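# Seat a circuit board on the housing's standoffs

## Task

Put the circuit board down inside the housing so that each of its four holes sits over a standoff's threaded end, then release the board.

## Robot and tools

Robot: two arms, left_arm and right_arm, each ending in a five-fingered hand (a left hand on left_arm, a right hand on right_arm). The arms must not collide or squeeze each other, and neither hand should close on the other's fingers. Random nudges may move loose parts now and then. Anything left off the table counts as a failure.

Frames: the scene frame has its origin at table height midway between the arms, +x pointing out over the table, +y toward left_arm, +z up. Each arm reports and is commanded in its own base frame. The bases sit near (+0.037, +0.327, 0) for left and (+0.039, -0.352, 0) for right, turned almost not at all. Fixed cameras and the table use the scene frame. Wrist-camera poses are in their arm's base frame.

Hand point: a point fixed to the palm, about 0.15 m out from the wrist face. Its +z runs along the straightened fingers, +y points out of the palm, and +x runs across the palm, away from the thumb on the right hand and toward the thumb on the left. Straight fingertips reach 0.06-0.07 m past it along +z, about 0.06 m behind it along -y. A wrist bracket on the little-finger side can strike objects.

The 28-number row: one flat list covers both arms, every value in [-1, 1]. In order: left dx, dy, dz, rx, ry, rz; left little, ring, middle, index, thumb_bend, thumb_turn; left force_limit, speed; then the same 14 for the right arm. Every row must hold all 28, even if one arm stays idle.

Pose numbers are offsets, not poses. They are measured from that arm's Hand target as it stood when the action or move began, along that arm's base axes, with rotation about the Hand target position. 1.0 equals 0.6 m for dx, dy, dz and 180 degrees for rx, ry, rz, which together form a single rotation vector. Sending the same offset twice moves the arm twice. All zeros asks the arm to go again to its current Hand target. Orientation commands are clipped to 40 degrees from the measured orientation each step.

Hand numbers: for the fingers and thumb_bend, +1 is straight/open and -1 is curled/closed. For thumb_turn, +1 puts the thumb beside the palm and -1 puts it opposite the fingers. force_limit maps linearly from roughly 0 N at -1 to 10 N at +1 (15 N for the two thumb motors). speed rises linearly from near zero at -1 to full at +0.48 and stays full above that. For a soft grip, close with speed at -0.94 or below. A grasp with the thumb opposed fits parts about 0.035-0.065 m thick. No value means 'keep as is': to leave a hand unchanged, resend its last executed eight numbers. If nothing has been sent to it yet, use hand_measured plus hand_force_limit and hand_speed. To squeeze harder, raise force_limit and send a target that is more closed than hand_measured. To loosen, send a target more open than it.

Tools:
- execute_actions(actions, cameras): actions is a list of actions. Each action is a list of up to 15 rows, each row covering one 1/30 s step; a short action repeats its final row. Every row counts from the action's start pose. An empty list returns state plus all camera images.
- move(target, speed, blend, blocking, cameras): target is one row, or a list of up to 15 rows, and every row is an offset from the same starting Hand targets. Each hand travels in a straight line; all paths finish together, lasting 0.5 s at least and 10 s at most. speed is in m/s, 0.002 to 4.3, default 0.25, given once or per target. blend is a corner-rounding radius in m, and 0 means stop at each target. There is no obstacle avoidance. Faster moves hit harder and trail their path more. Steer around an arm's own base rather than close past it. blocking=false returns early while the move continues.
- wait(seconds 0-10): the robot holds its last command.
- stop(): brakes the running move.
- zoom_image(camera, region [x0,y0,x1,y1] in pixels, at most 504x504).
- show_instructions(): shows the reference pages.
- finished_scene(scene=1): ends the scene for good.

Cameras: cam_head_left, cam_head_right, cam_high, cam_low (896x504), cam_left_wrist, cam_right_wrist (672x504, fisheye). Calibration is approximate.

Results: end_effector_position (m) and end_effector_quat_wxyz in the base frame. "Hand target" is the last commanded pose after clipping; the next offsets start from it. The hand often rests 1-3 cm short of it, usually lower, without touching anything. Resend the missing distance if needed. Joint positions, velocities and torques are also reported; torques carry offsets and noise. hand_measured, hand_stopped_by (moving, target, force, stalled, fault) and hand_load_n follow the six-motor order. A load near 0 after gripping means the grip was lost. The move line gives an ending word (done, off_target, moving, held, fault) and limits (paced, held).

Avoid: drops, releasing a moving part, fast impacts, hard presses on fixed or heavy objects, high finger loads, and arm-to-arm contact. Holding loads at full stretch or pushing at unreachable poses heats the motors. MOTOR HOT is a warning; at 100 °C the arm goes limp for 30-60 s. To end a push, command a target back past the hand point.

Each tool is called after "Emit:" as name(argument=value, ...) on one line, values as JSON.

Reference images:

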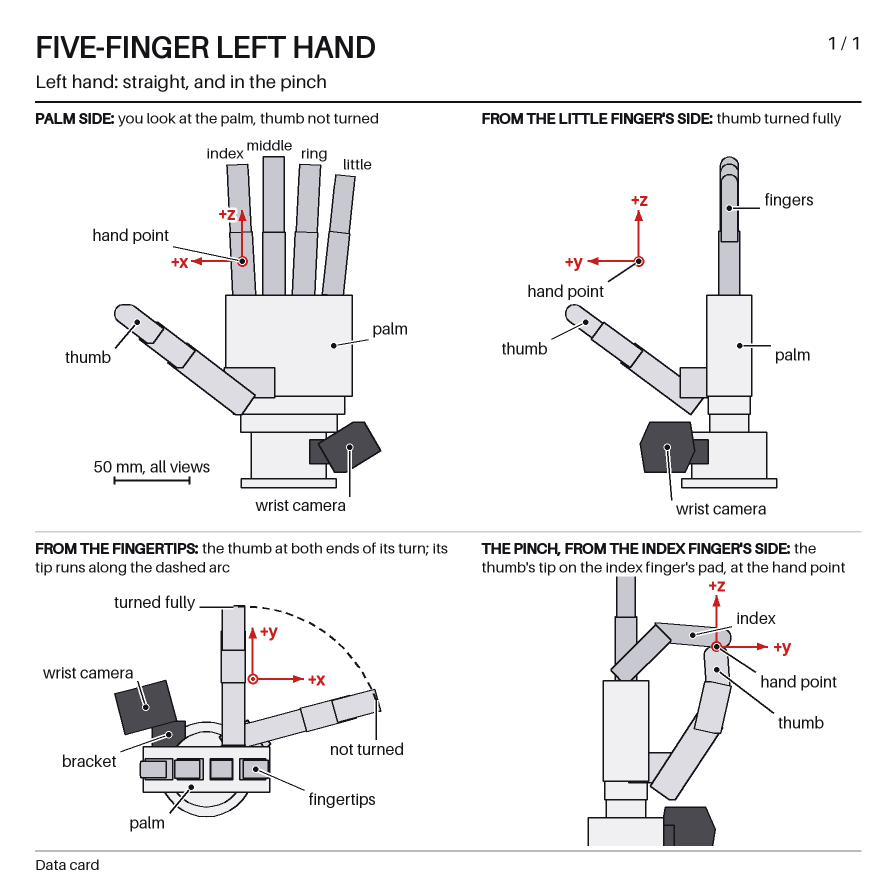

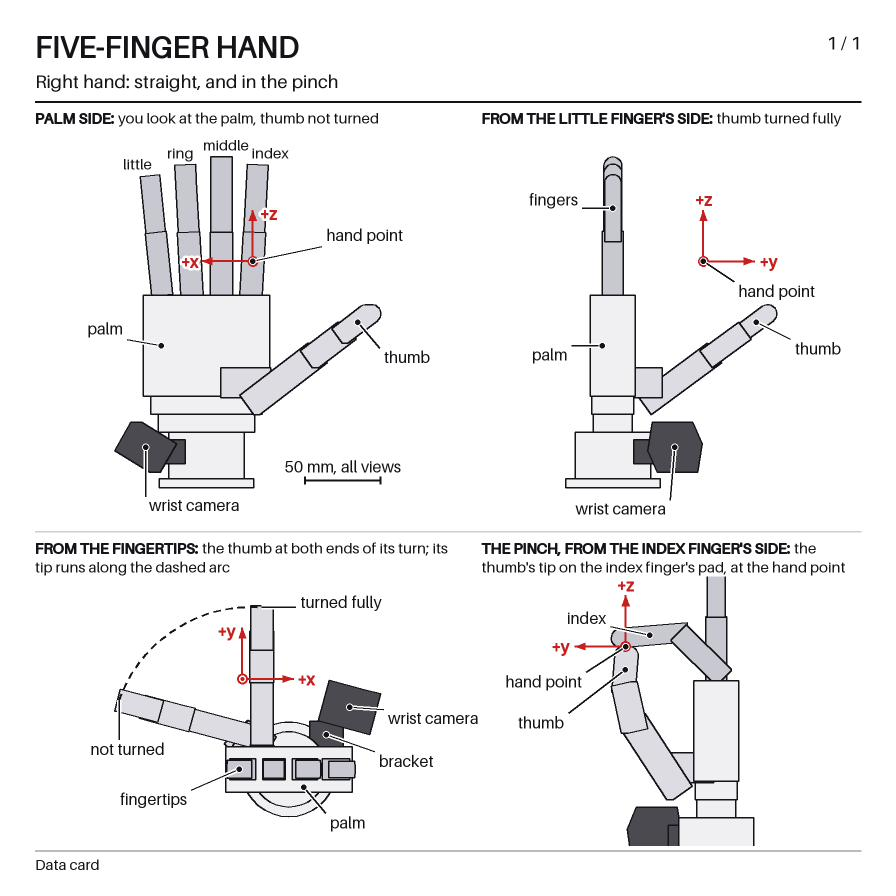

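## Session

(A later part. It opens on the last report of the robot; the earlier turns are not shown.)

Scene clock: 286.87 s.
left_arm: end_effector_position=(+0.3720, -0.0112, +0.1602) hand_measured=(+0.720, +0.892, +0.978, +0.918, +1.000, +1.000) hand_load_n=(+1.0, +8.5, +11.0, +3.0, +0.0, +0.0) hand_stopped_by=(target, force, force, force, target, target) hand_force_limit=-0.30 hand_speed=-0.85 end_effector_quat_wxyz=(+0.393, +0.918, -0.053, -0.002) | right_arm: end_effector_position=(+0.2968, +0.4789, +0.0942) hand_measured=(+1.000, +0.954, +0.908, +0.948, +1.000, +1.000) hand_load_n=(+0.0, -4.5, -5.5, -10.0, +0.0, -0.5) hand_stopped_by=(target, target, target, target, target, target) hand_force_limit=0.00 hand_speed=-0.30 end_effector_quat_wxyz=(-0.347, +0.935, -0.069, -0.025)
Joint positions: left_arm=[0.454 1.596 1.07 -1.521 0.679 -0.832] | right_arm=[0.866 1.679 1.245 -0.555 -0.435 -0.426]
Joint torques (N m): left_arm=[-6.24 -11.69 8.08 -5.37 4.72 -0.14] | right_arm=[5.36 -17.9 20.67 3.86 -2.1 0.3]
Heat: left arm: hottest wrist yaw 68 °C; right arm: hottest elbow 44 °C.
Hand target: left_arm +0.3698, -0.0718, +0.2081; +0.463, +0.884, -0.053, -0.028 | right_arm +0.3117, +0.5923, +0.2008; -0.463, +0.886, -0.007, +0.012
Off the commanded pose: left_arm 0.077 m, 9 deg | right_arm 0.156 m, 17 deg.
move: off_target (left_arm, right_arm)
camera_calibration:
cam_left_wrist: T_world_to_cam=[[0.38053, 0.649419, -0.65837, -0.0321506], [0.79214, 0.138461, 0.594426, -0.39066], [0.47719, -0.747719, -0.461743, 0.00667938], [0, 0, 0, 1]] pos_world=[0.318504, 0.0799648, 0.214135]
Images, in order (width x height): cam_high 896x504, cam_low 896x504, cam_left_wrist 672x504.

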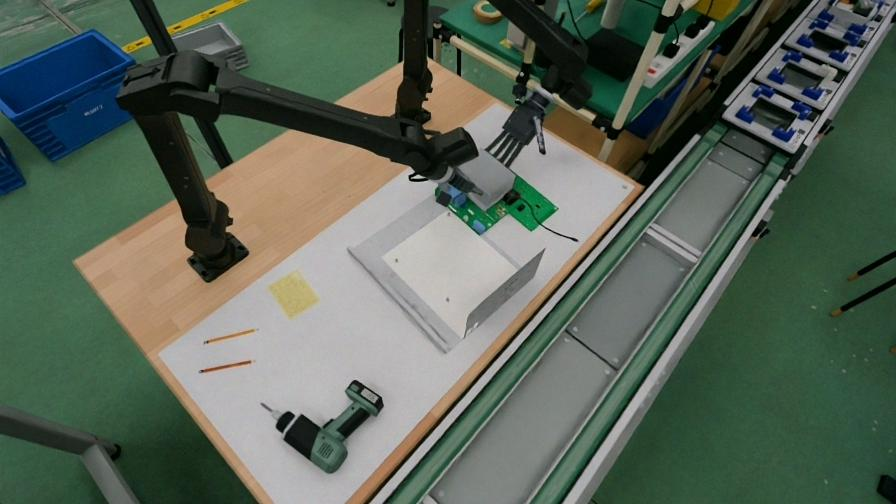

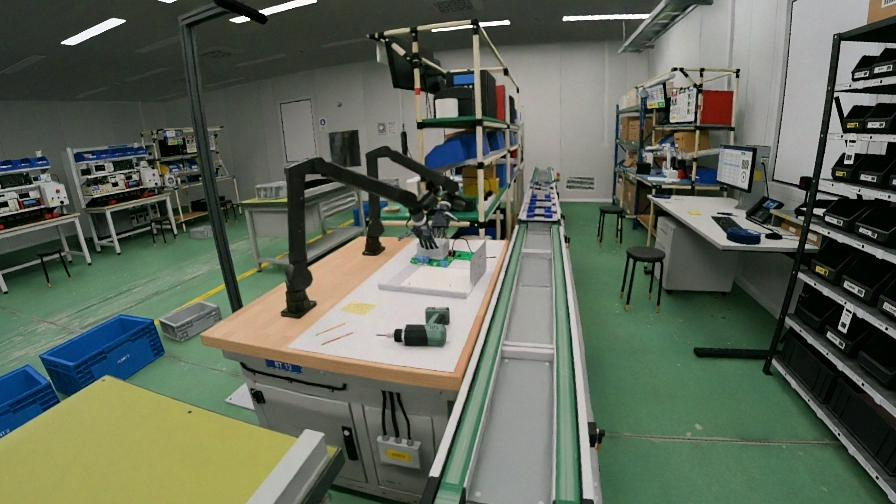

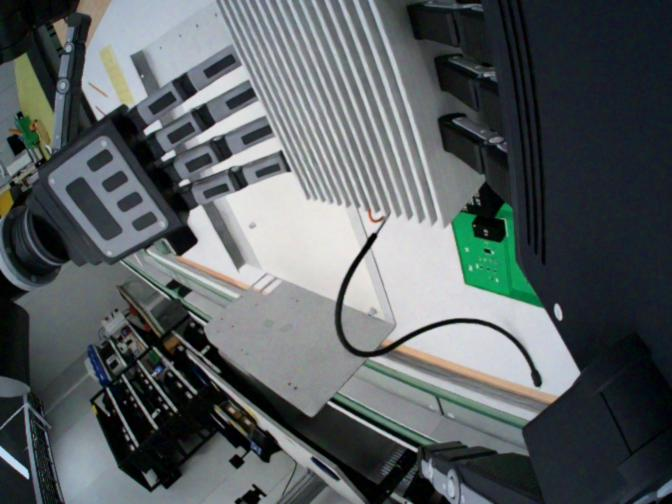

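Emit:
zoom_image(camera="cam_low", region=[405, 200, 485, 280])

Emit:
zoom_image(camera="cam_left_wrist", region=[380, 60, 580, 310])

Emit:
zoom_image(camera="cam_high", region=[430, 160, 570, 250])

Scaled by 6.300.

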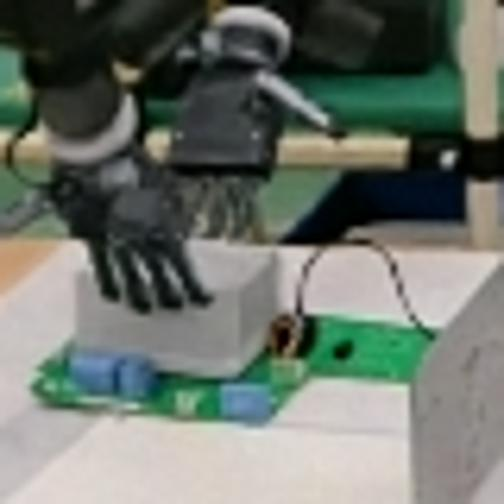

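Scaled by 2.016 from the camera's 672x504 image, which has a finer 960x720 frame.

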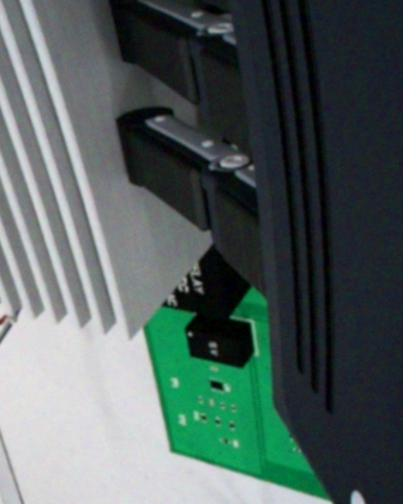

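Scaled by 3.600.

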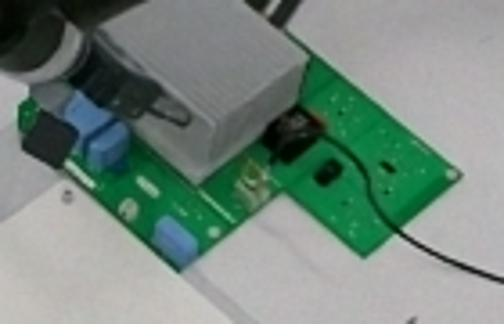

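Emit:
move(target=[0.0,-0.01,0.05,0,0,0,0.74,0.895,0.982,0.91,1,1,-0.3,-0.85,0.002,0.015,0.09,0,0,0.01,1,0.96,0.915,0.945,1,1,0,-0.3], speed=0.12, cameras=["cam_high","cam_low","cam_left_wrist"])

Emit:
zoom_image(camera="cam_low", region=[405, 200, 485, 280])

Emit:
zoom_image(camera="cam_high", region=[430, 160, 570, 250])

Scene clock: 289.37 s.
left_arm: end_effector_position=(+0.3707, -0.0179, +0.1899) hand_measured=(+0.740, +0.898, +0.984, +0.912, +1.000, +1.000) hand_load_n=(+4.5, +10.0, +7.0, +1.0, +0.0, +0.0) hand_stopped_by=(target, force, force, force, target, target) hand_force_limit=-0.30 hand_speed=-0.85 end_effector_quat_wxyz=(+0.389, +0.920, -0.056, +0.002) | right_arm: end_effector_position=(+0.2942, +0.4754, +0.1244) hand_measured=(+1.000, +0.958, +0.914, +0.944, +1.000, +1.000) hand_load_n=(+0.0, -10.5, -7.0, -7.5, +0.0, -0.5) hand_stopped_by=(target, target, target, target, target, target) hand_force_limit=0.00 hand_speed=-0.30 end_effector_quat_wxyz=(-0.318, +0.944, -0.078, -0.045)
Joint positions: left_arm=[0.439 1.54 1.097 -1.581 0.682 -0.847] | right_arm=[0.866 1.679 1.346 -0.732 -0.434 -0.426]
Joint torques (N m): left_arm=[-6.12 -11.22 8.79 -5.12 4.72 -0.26] | right_arm=[5.36 -19.6 22.68 4.45 -2.94 0.05]
Heat: left arm: hottest wrist yaw 72 °C; right arm: hottest elbow 45 °C.
Hand target: left_arm +0.3697, -0.0779, +0.2382; +0.463, +0.884, -0.053, -0.028 | right_arm +0.3128, +0.6013, +0.2547; -0.463, +0.886, +0.007, +0.005
Off the commanded pose: left_arm 0.077 m, 10 deg | right_arm 0.182 m, 21 deg.
joint sent to its limit (left arm) — joint 4 (wrist pitch), lower limit. The joint targets are off in position, not in orientation.
move: off_target (left_arm, right_arm)
camera_calibration:
cam_left_wrist: T_world_to_cam=[[0.389738, 0.653733, -0.648642, -0.0129561], [0.785759, 0.131284, 0.60444, -0.405976], [0.480299, -0.74525, -0.46251, 0.0150418], [0, 0, 0, 1]] pos_world=[0.316824, 0.072978, 0.243941]
Images, in order (width x height): cam_high 896x504, cam_low 896x504, cam_left_wrist 672x504.

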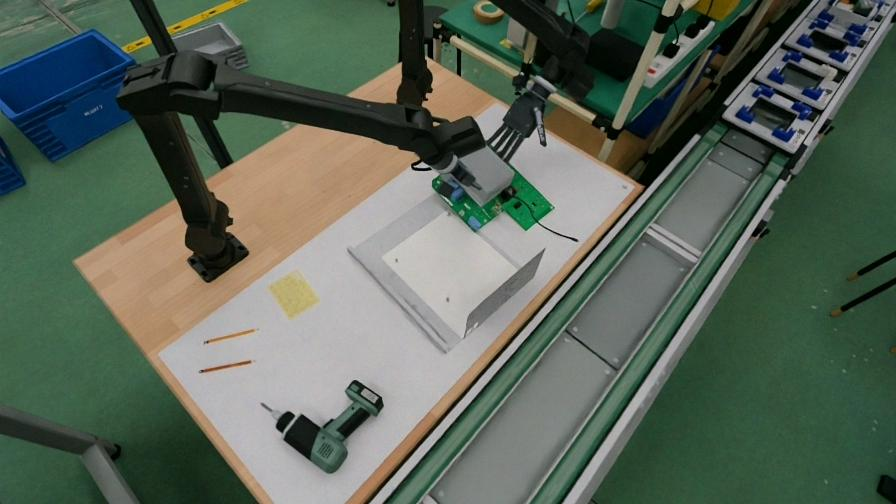

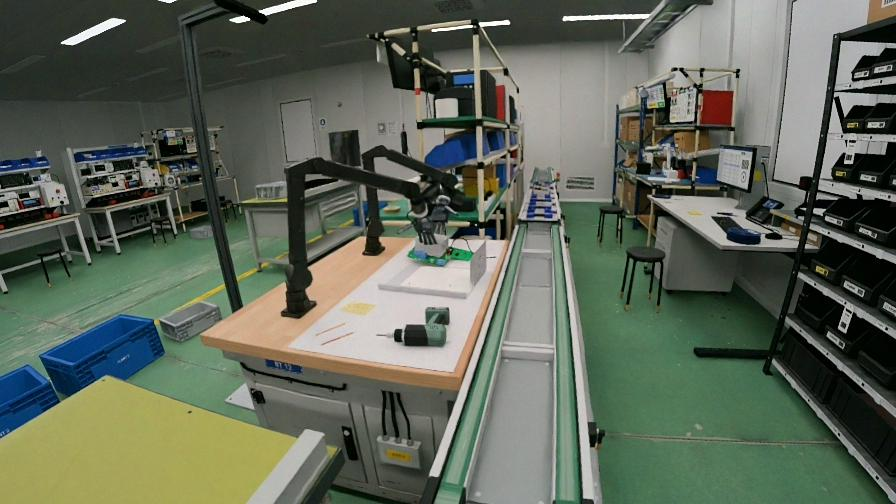

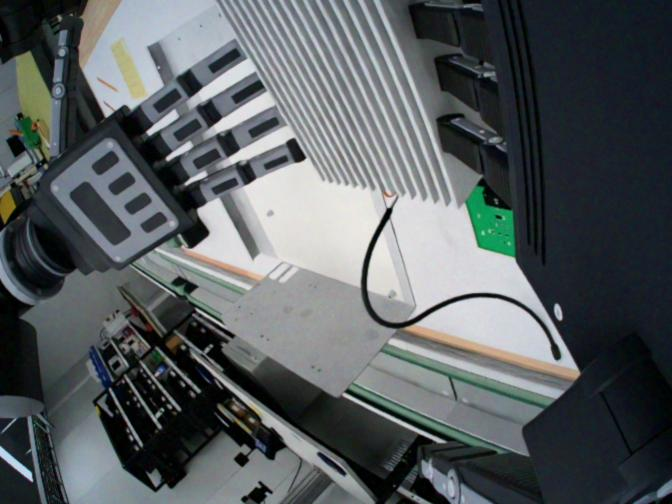

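Scaled by 6.300.

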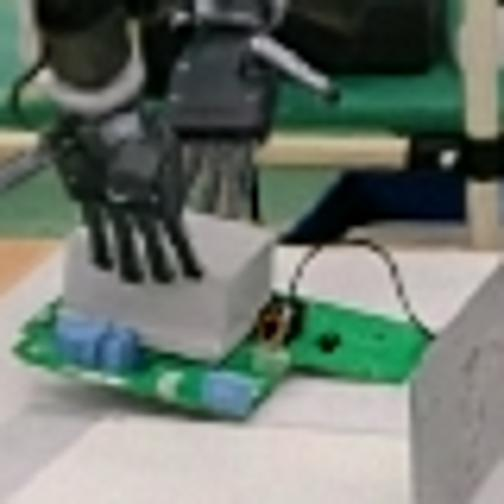

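Scaled by 3.600.

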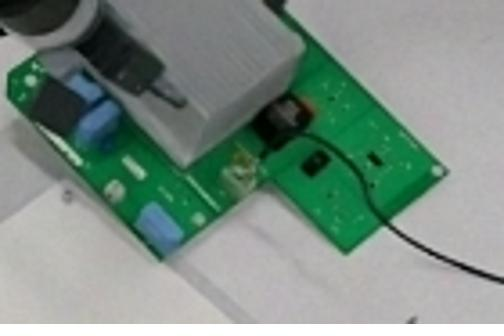

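Emit:
move(target=[0.015,0.0,0.01,0,-0.05,0,0.74,0.895,0.982,0.91,1,1,-0.3,-0.85,0.015,0.00,0.02,0,-0.05,0.0,1,0.95,0.915,0.95,1,1,0,-0.3], speed=0.12, cameras=["cam_high","cam_low","cam_left_wrist"])

Emit:
zoom_image(camera="cam_low", region=[405, 200, 485, 280])

Emit:
zoom_image(camera="cam_high", region=[430, 160, 570, 250])

Scene clock: 292.03 s.
left_arm: end_effector_position=(+0.3710, -0.0193, +0.1962) hand_measured=(+0.740, +0.898, +0.984, +0.912, +1.000, +1.000) hand_load_n=(+0.0, +9.0, +15.0, +1.0, +0.0, +0.0) hand_stopped_by=(target, force, force, force, target, target) hand_force_limit=-0.30 hand_speed=-0.85 end_effector_quat_wxyz=(+0.388, +0.920, -0.060, +0.013) | right_arm: end_effector_position=(+0.2992, +0.4733, +0.1243) hand_measured=(+1.000, +0.948, +0.914, +0.946, +1.000, +1.000) hand_load_n=(+0.0, -12.0, -5.0, -6.5, -0.5, +0.0) hand_stopped_by=(target, target, target, target, target, target) hand_force_limit=0.00 hand_speed=-0.30 end_effector_quat_wxyz=(-0.303, +0.952, -0.047, -0.002)
Joint positions: left_arm=[0.438 1.524 1.097 -1.578 0.691 -0.844] | right_arm=[0.89 1.666 1.346 -0.733 -0.351 -0.489]
Joint torques (N m): left_arm=[-5.89 -11.52 8.49 -2.35 4.72 0.23] | right_arm=[5.42 -21.95 21.63 5.33 -2.15 -0.2]
Heat: left arm: hottest wrist yaw 76 °C; right arm: hottest elbow 45 °C.
Hand target: left_arm +0.3788, -0.0778, +0.2442; +0.458, +0.884, -0.089, +0.042 | right_arm +0.3217, +0.6014, +0.2665; -0.461, +0.883, +0.043, +0.074
Off the commanded pose: left_arm 0.076 m, 10 deg | right_arm 0.193 m, 24 deg.
move: off_target (left_arm, right_arm)
camera_calibration:
cam_left_wrist: T_world_to_cam=[[0.404614, 0.654217, -0.638974, -0.0154505], [0.771392, 0.131114, 0.622707, -0.408073], [0.491164, -0.744855, -0.451607, 0.0105605], [0, 0, 0, 1]] pos_world=[0.315849, 0.0714782, 0.249006]
Images, in order (width x height): cam_high 896x504, cam_low 896x504, cam_left_wrist 672x504.

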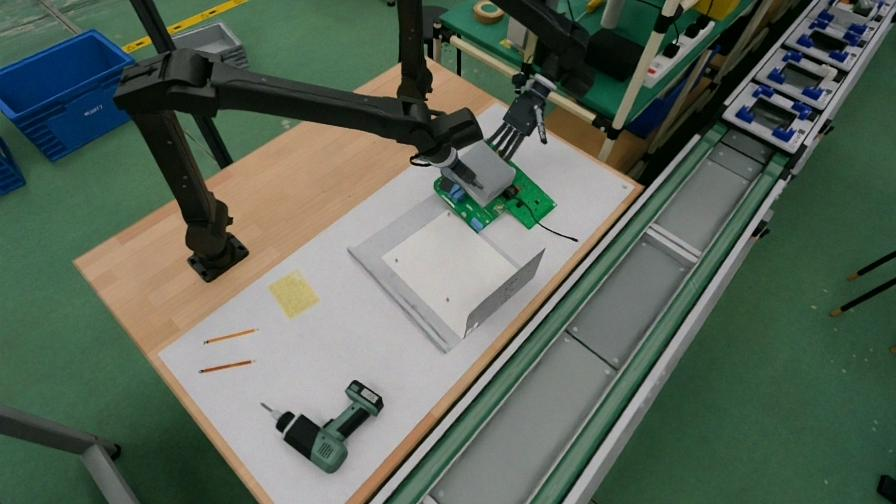

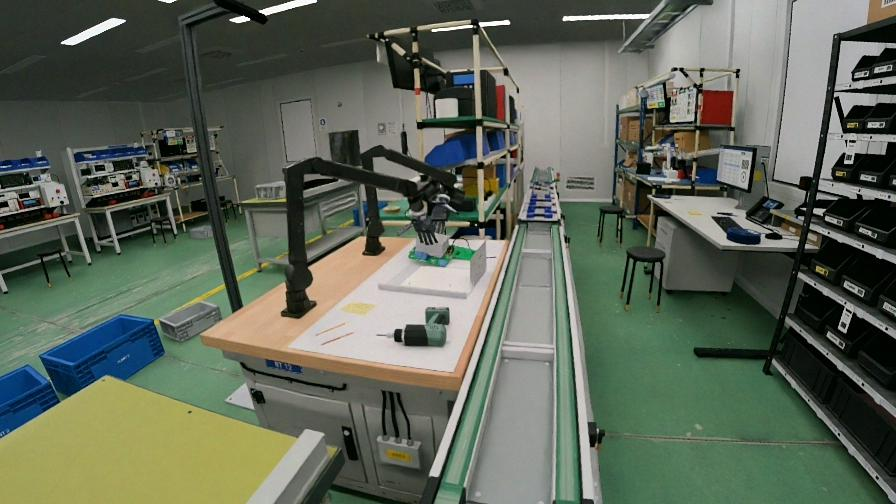

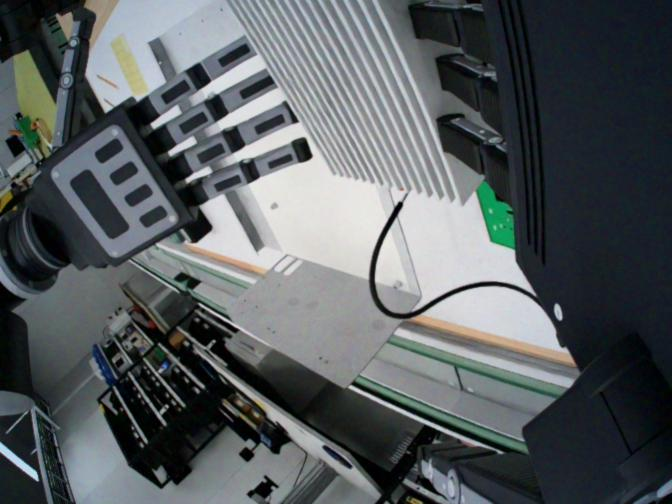

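Scaled by 6.300.

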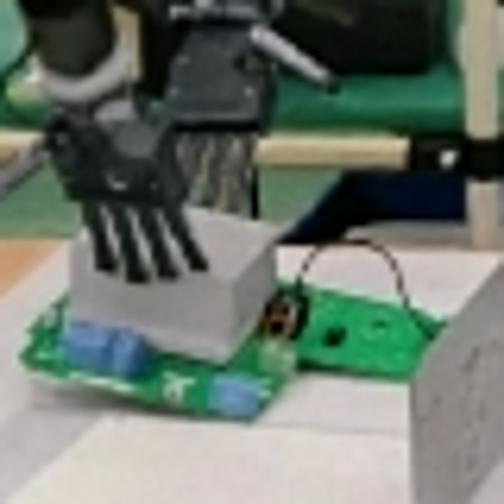

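Scaled by 3.600.

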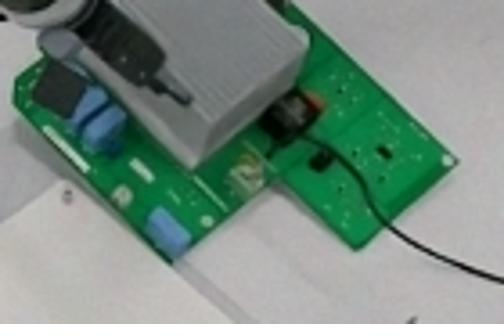

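Emit:
move(target=[[0,0,-0.10,0,0.05,0,0.74,0.895,0.982,0.91,1,1,-0.3,-0.85,0,0.0,-0.14,0,0.05,0,1,0.95,0.915,0.95,1,1,0,-0.3],[0,0,-0.16,0,0.05,0,0.74,0.895,0.982,0.91,1,1,-0.3,-0.85,0,0.0,-0.25,0,0.05,0,1,0.95,0.915,0.95,1,1,0,-0.3]], speed=[0.12,0.12])

Emit:
move(target=[[0.0,0.10,0.0,0,0,0,0.9,0.95,0.985,0.95,1,1,-0.3,-0.5,0,-0.14,0.0,0,0,0,1,0.96,0.91,0.95,1,1,0,-0.3]], speed=0.15, cameras=["all"])

Emit:
zoom_image(camera="cam_high", region=[430, 160, 570, 250])

Emit:
zoom_image(camera="cam_low", region=[405, 200, 485, 280])

Scene clock: 295.67 s.
left_arm: end_effector_position=(+0.3808, -0.0143, +0.1599) hand_measured=(+0.740, +0.898, +0.982, +0.912, +1.000, +1.000) hand_load_n=(+0.0, +8.0, +2.0, +0.5, +0.0, +0.0) hand_stopped_by=(target, force, force, force, target, target) hand_force_limit=-0.30 hand_speed=-0.85 end_effector_quat_wxyz=(+0.396, +0.917, -0.052, +0.001) | right_arm: end_effector_position=(+0.3045, +0.4778, +0.0955) hand_measured=(+1.000, +0.948, +0.912, +0.948, +1.000, +1.000) hand_load_n=(-1.0, -13.0, -16.0, -2.0, +0.0, +0.0) hand_stopped_by=(target, target, target, target, target, target) hand_force_limit=0.00 hand_speed=-0.30 end_effector_quat_wxyz=(-0.346, +0.936, -0.063, -0.037)
Joint positions: left_arm=[0.44 1.611 1.084 -1.51 0.694 -0.845] | right_arm=[0.847 1.701 1.28 -0.594 -0.468 -0.454]
Joint torques (N m): left_arm=[-6.83 -6.18 2 0.18 4.66 -0.16] | right_arm=[6.18 -11.16 13.89 9.8 -2.02 0.19]
Heat: left arm: hottest wrist yaw 81 °C; right arm: hottest elbow 45 °C.
Hand target: left_arm +0.3788, -0.0778, +0.1482; +0.463, +0.884, -0.053, -0.028 | right_arm +0.3219, +0.6014, +0.1169; -0.464, +0.886, +0.007, +0.005
Off the commanded pose: left_arm 0.065 m, 9 deg | right_arm 0.126 m, 17 deg.
move: off_target (left_arm, right_arm)

Scene clock: 297.20 s.
left_arm: end_effector_position=(+0.3842, -0.0038, +0.1528) hand_measured=(+0.900, +0.950, +0.986, +0.950, +1.000, +1.000) hand_load_n=(+0.0, +0.0, +2.5, +0.0, +0.0, +0.0) hand_stopped_by=(target, target, force, target, target, target) hand_force_limit=-0.30 hand_speed=-0.50 end_effector_quat_wxyz=(+0.439, +0.897, -0.048, -0.001) | right_arm: end_effector_position=(+0.3053, +0.4723, +0.0832) hand_measured=(+1.000, +0.958, +0.908, +0.948, +1.000, +1.000) hand_load_n=(+0.0, -9.5, -3.5, +0.0, +0.0, +0.0) hand_stopped_by=(target, target, target, target, target, target) hand_force_limit=0.00 hand_speed=-0.30 end_effector_quat_wxyz=(-0.401, +0.914, -0.051, -0.038)
Joint positions: left_arm=[0.476 1.693 1.103 -1.556 0.748 -0.758] | right_arm=[0.813 1.674 1.164 -0.408 -0.555 -0.454]
Joint torques (N m): left_arm=[-0.5 -7.12 7.04 -2.04 0.91 0.27] | right_arm=[1.73 -15.97 10.41 5 -0.97 -0.34]
Heat: left arm: hottest wrist yaw 78 °C; right arm: hottest elbow 45 °C.
Hand target: left_arm +0.3788, -0.0178, +0.1482; +0.463, +0.884, -0.053, -0.028 | right_arm +0.3218, +0.5173, +0.1166; -0.463, +0.886, +0.007, +0.005
Off the commanded pose: left_arm 0.016 m, 5 deg | right_arm 0.059 m, 11 deg.
move: off_target (left_arm, right_arm)
camera_calibration:
cam_left_wrist: T_world_to_cam=[[0.371073, 0.582477, -0.723205, -0.0332247], [0.794441, 0.204109, 0.572016, -0.394155], [0.480799, -0.786804, -0.387004, -0.0100072], [0, 0, 0, 1]] pos_world=[0.330274, 0.0919297, 0.197562]
cam_right_wrist: T_world_to_cam=[[0.0906729, -0.671713, -0.735242, 0.350443], [-0.827785, -0.461291, 0.319347, 0.443142], [-0.55367, 0.579666, -0.597861, 0.0570296], [0, 0, 0, 1]] pos_world=[0.366626, 0.406756, 0.150239]

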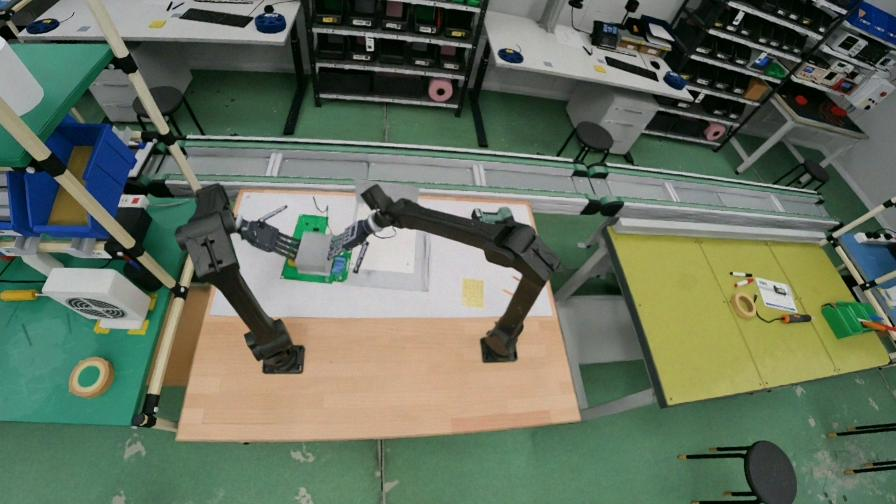

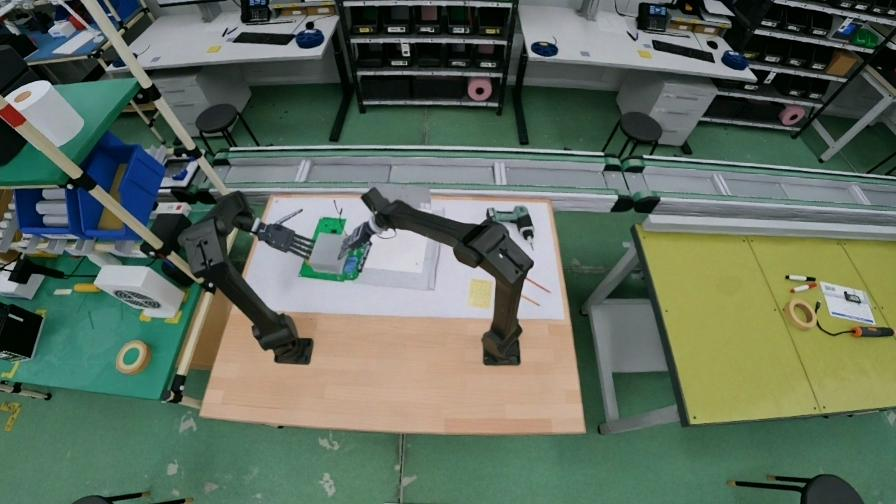

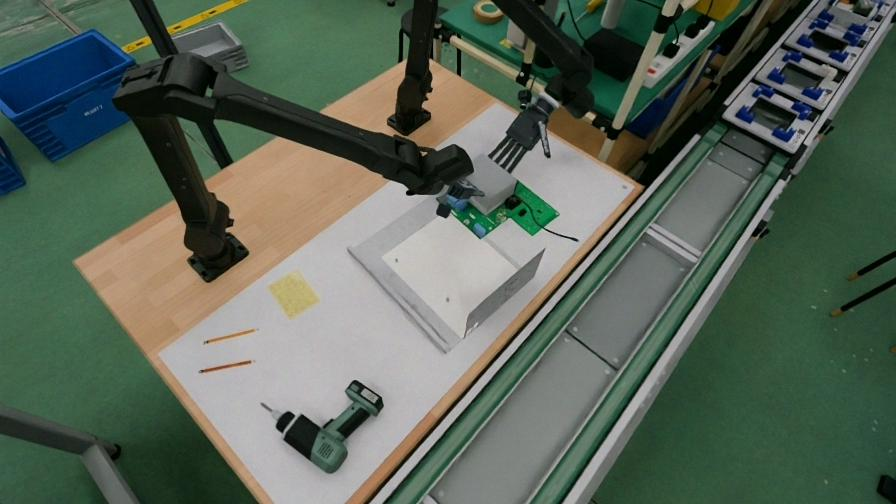

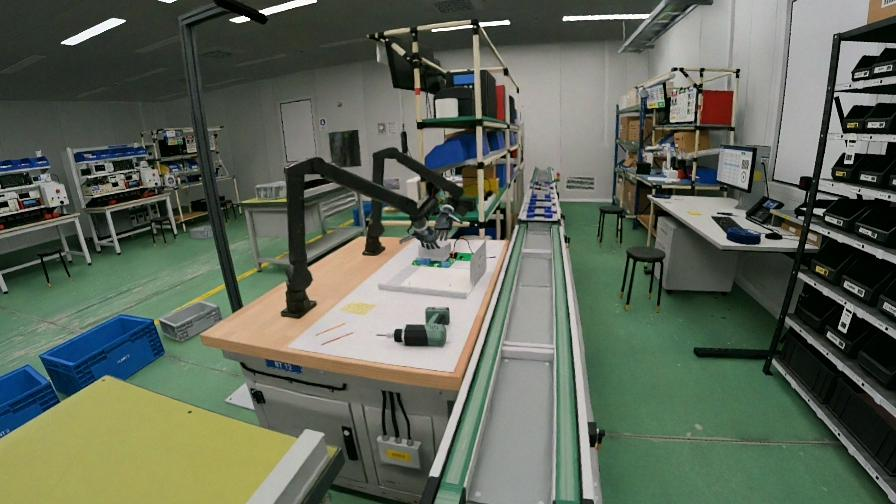

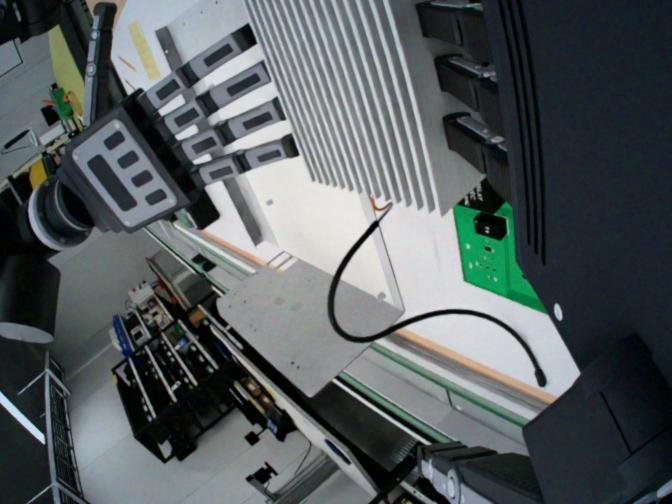

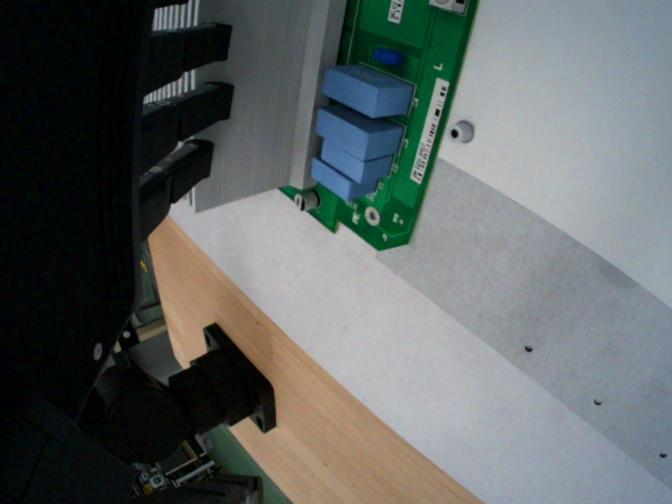

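Scaled by 3.600.

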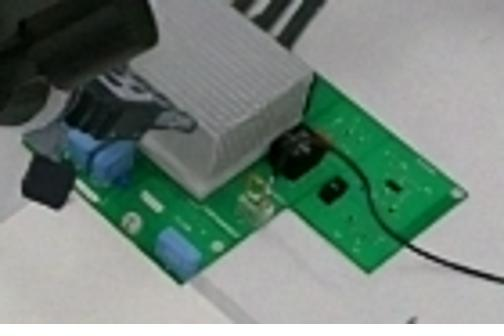

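Scaled by 6.300.

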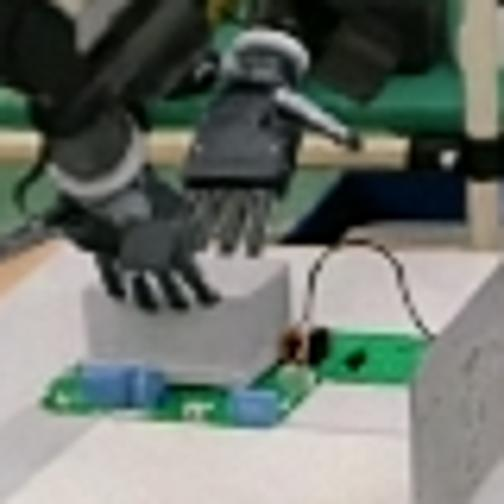

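Emit:
move(target=[[0.0,0.06,0.03,0,0,0,1,1,1,1,1,1,-0.3,-0.5,0,-0.12,0.0,0,0,0,1,0.96,0.91,0.95,1,1,0,-0.3],[0.0,0.10,0.12,0,0,0,1,1,1,1,1,1,-0.3,-0.5,-0.05,-0.22,0.14,0,0,0,1,0.96,0.91,0.95,1,1,0,-0.3]], speed=0.25, blend=[0.02,0], cameras=["all"])

Emit:
zoom_image(camera="cam_high", region=[380, 90, 580, 360])

Emit:
zoom_image(camera="cam_head_right", region=[280, 180, 460, 310])

Emit:
zoom_image(camera="cam_head_left", region=[260, 180, 450, 310])

Scene clock: 299.70 s.
left_arm: end_effector_position=(+0.3727, +0.0349, +0.2094) hand_measured=(+1.000, +1.000, +1.000, +1.000, +1.000, +1.000) hand_load_n=(+0.0, +0.0, +0.0, +0.0, +0.0, +0.0) hand_stopped_by=(target, target, target, target, target, target) hand_force_limit=-0.30 hand_speed=-0.50 end_effector_quat_wxyz=(+0.421, +0.906, -0.034, +0.042) | right_arm: end_effector_position=(+0.2867, +0.3899, +0.1970) hand_measured=(+1.000, +0.958, +0.910, +0.948, +1.000, +1.000) hand_load_n=(+0.0, +0.0, +0.0, -0.5, +0.0, -0.5) hand_stopped_by=(target, target, target, target, target, target) hand_force_limit=0.00 hand_speed=-0.30 end_effector_quat_wxyz=(-0.462, +0.887, -0.001, -0.002)
Joint positions: left_arm=[0.583 1.588 1.158 -1.677 0.727 -0.704] | right_arm=[0.696 1.327 1.057 -0.561 -0.682 -0.6]
Joint torques (N m): left_arm=[2.08 -9.11 11.04 -1.31 0.51 -0.13] | right_arm=[-1.85 -11.05 8.1 0.76 -0.52 -0.28]
Heat: left arm: hottest wrist yaw 74 °C; right arm: hottest elbow 45 °C.
Hand target: left_arm +0.3788, +0.0421, +0.2201; +0.463, +0.884, -0.053, -0.028 | right_arm +0.2918, +0.3853, +0.2006; -0.463, +0.886, +0.007, +0.005
Off the commanded pose: left_arm 0.014 m, 10 deg | right_arm 0.008 m, 1 deg.
joint sent to its limit (left arm) — joint 4 (wrist pitch), lower limit. The joint targets are off in orientation, not in position.
move: off_target (left_arm)
camera_calibration:
cam_left_wrist: T_world_to_cam=[[0.379396, 0.630705, -0.676956, -0.0249754], [0.741193, 0.230754, 0.630385, -0.418591], [0.553798, -0.740921, -0.379927, 0.0175856], [0, 0, 0, 1]] pos_world=[0.309994, 0.125373, 0.253648]
cam_right_wrist: T_world_to_cam=[[0.209788, -0.56131, -0.800575, 0.316162], [-0.825928, -0.539955, 0.162149, 0.414365], [-0.52329, 0.6272, -0.576877, 0.131121], [0, 0, 0, 1]] pos_world=[0.344523, 0.318964, 0.261563]

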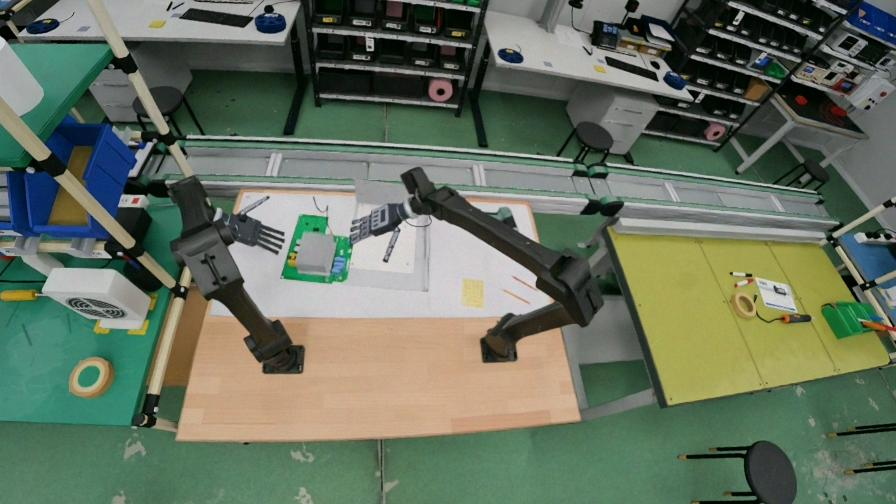

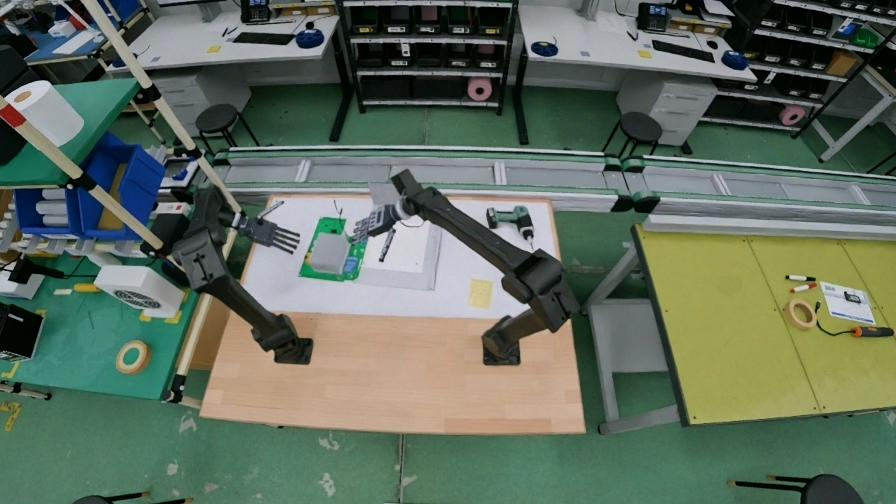

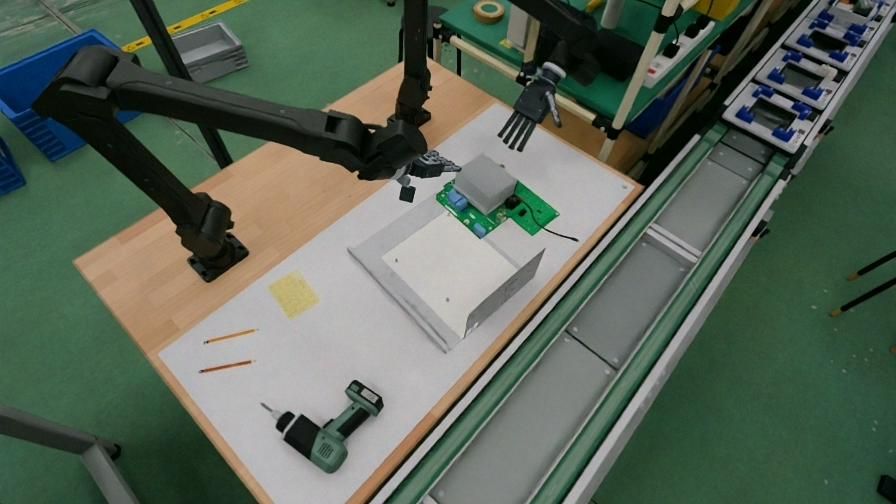

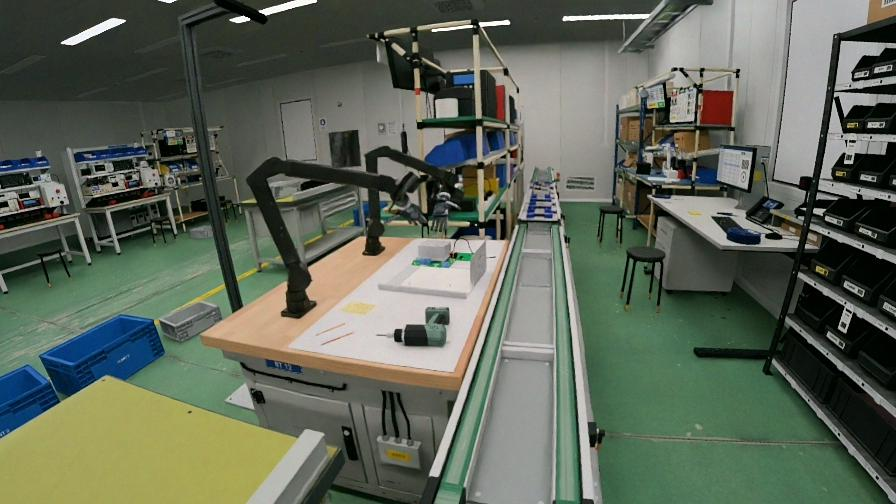

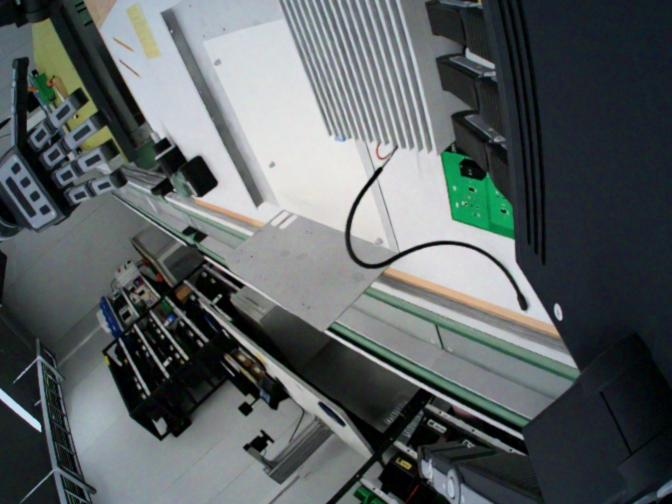

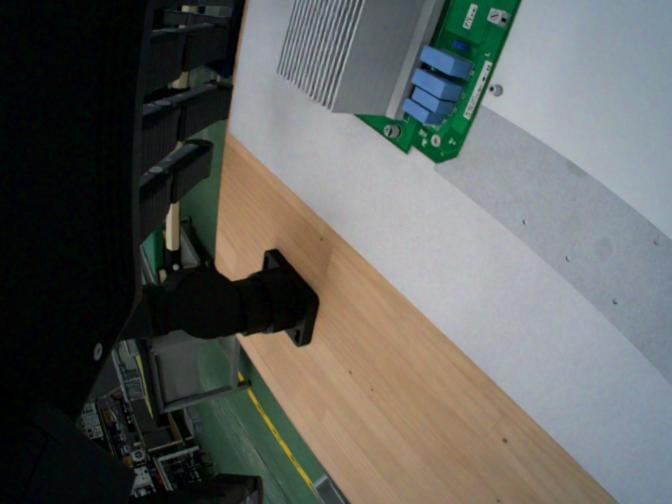

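Scaled by 1.867.

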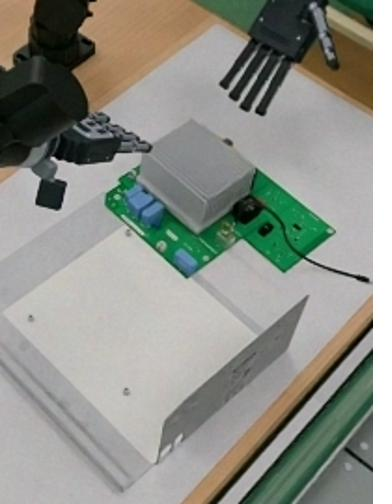

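Scaled by 2.800.

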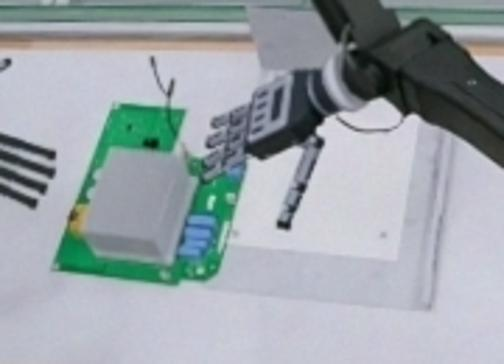

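Scaled by 2.653.

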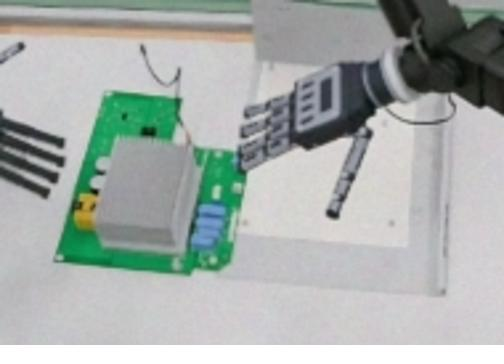

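Emit:
zoom_image(camera="cam_high", region=[425, 160, 565, 250])

Emit:
zoom_image(camera="cam_right_wrist", region=[330, 0, 560, 200])

Scaled by 3.600.

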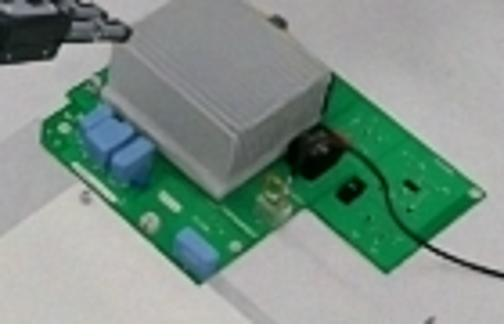

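Scaled by 2.191 from the camera's 672x504 image, which has a finer 960x720 frame.

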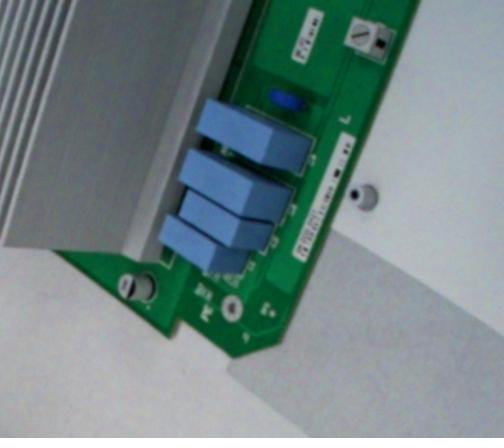

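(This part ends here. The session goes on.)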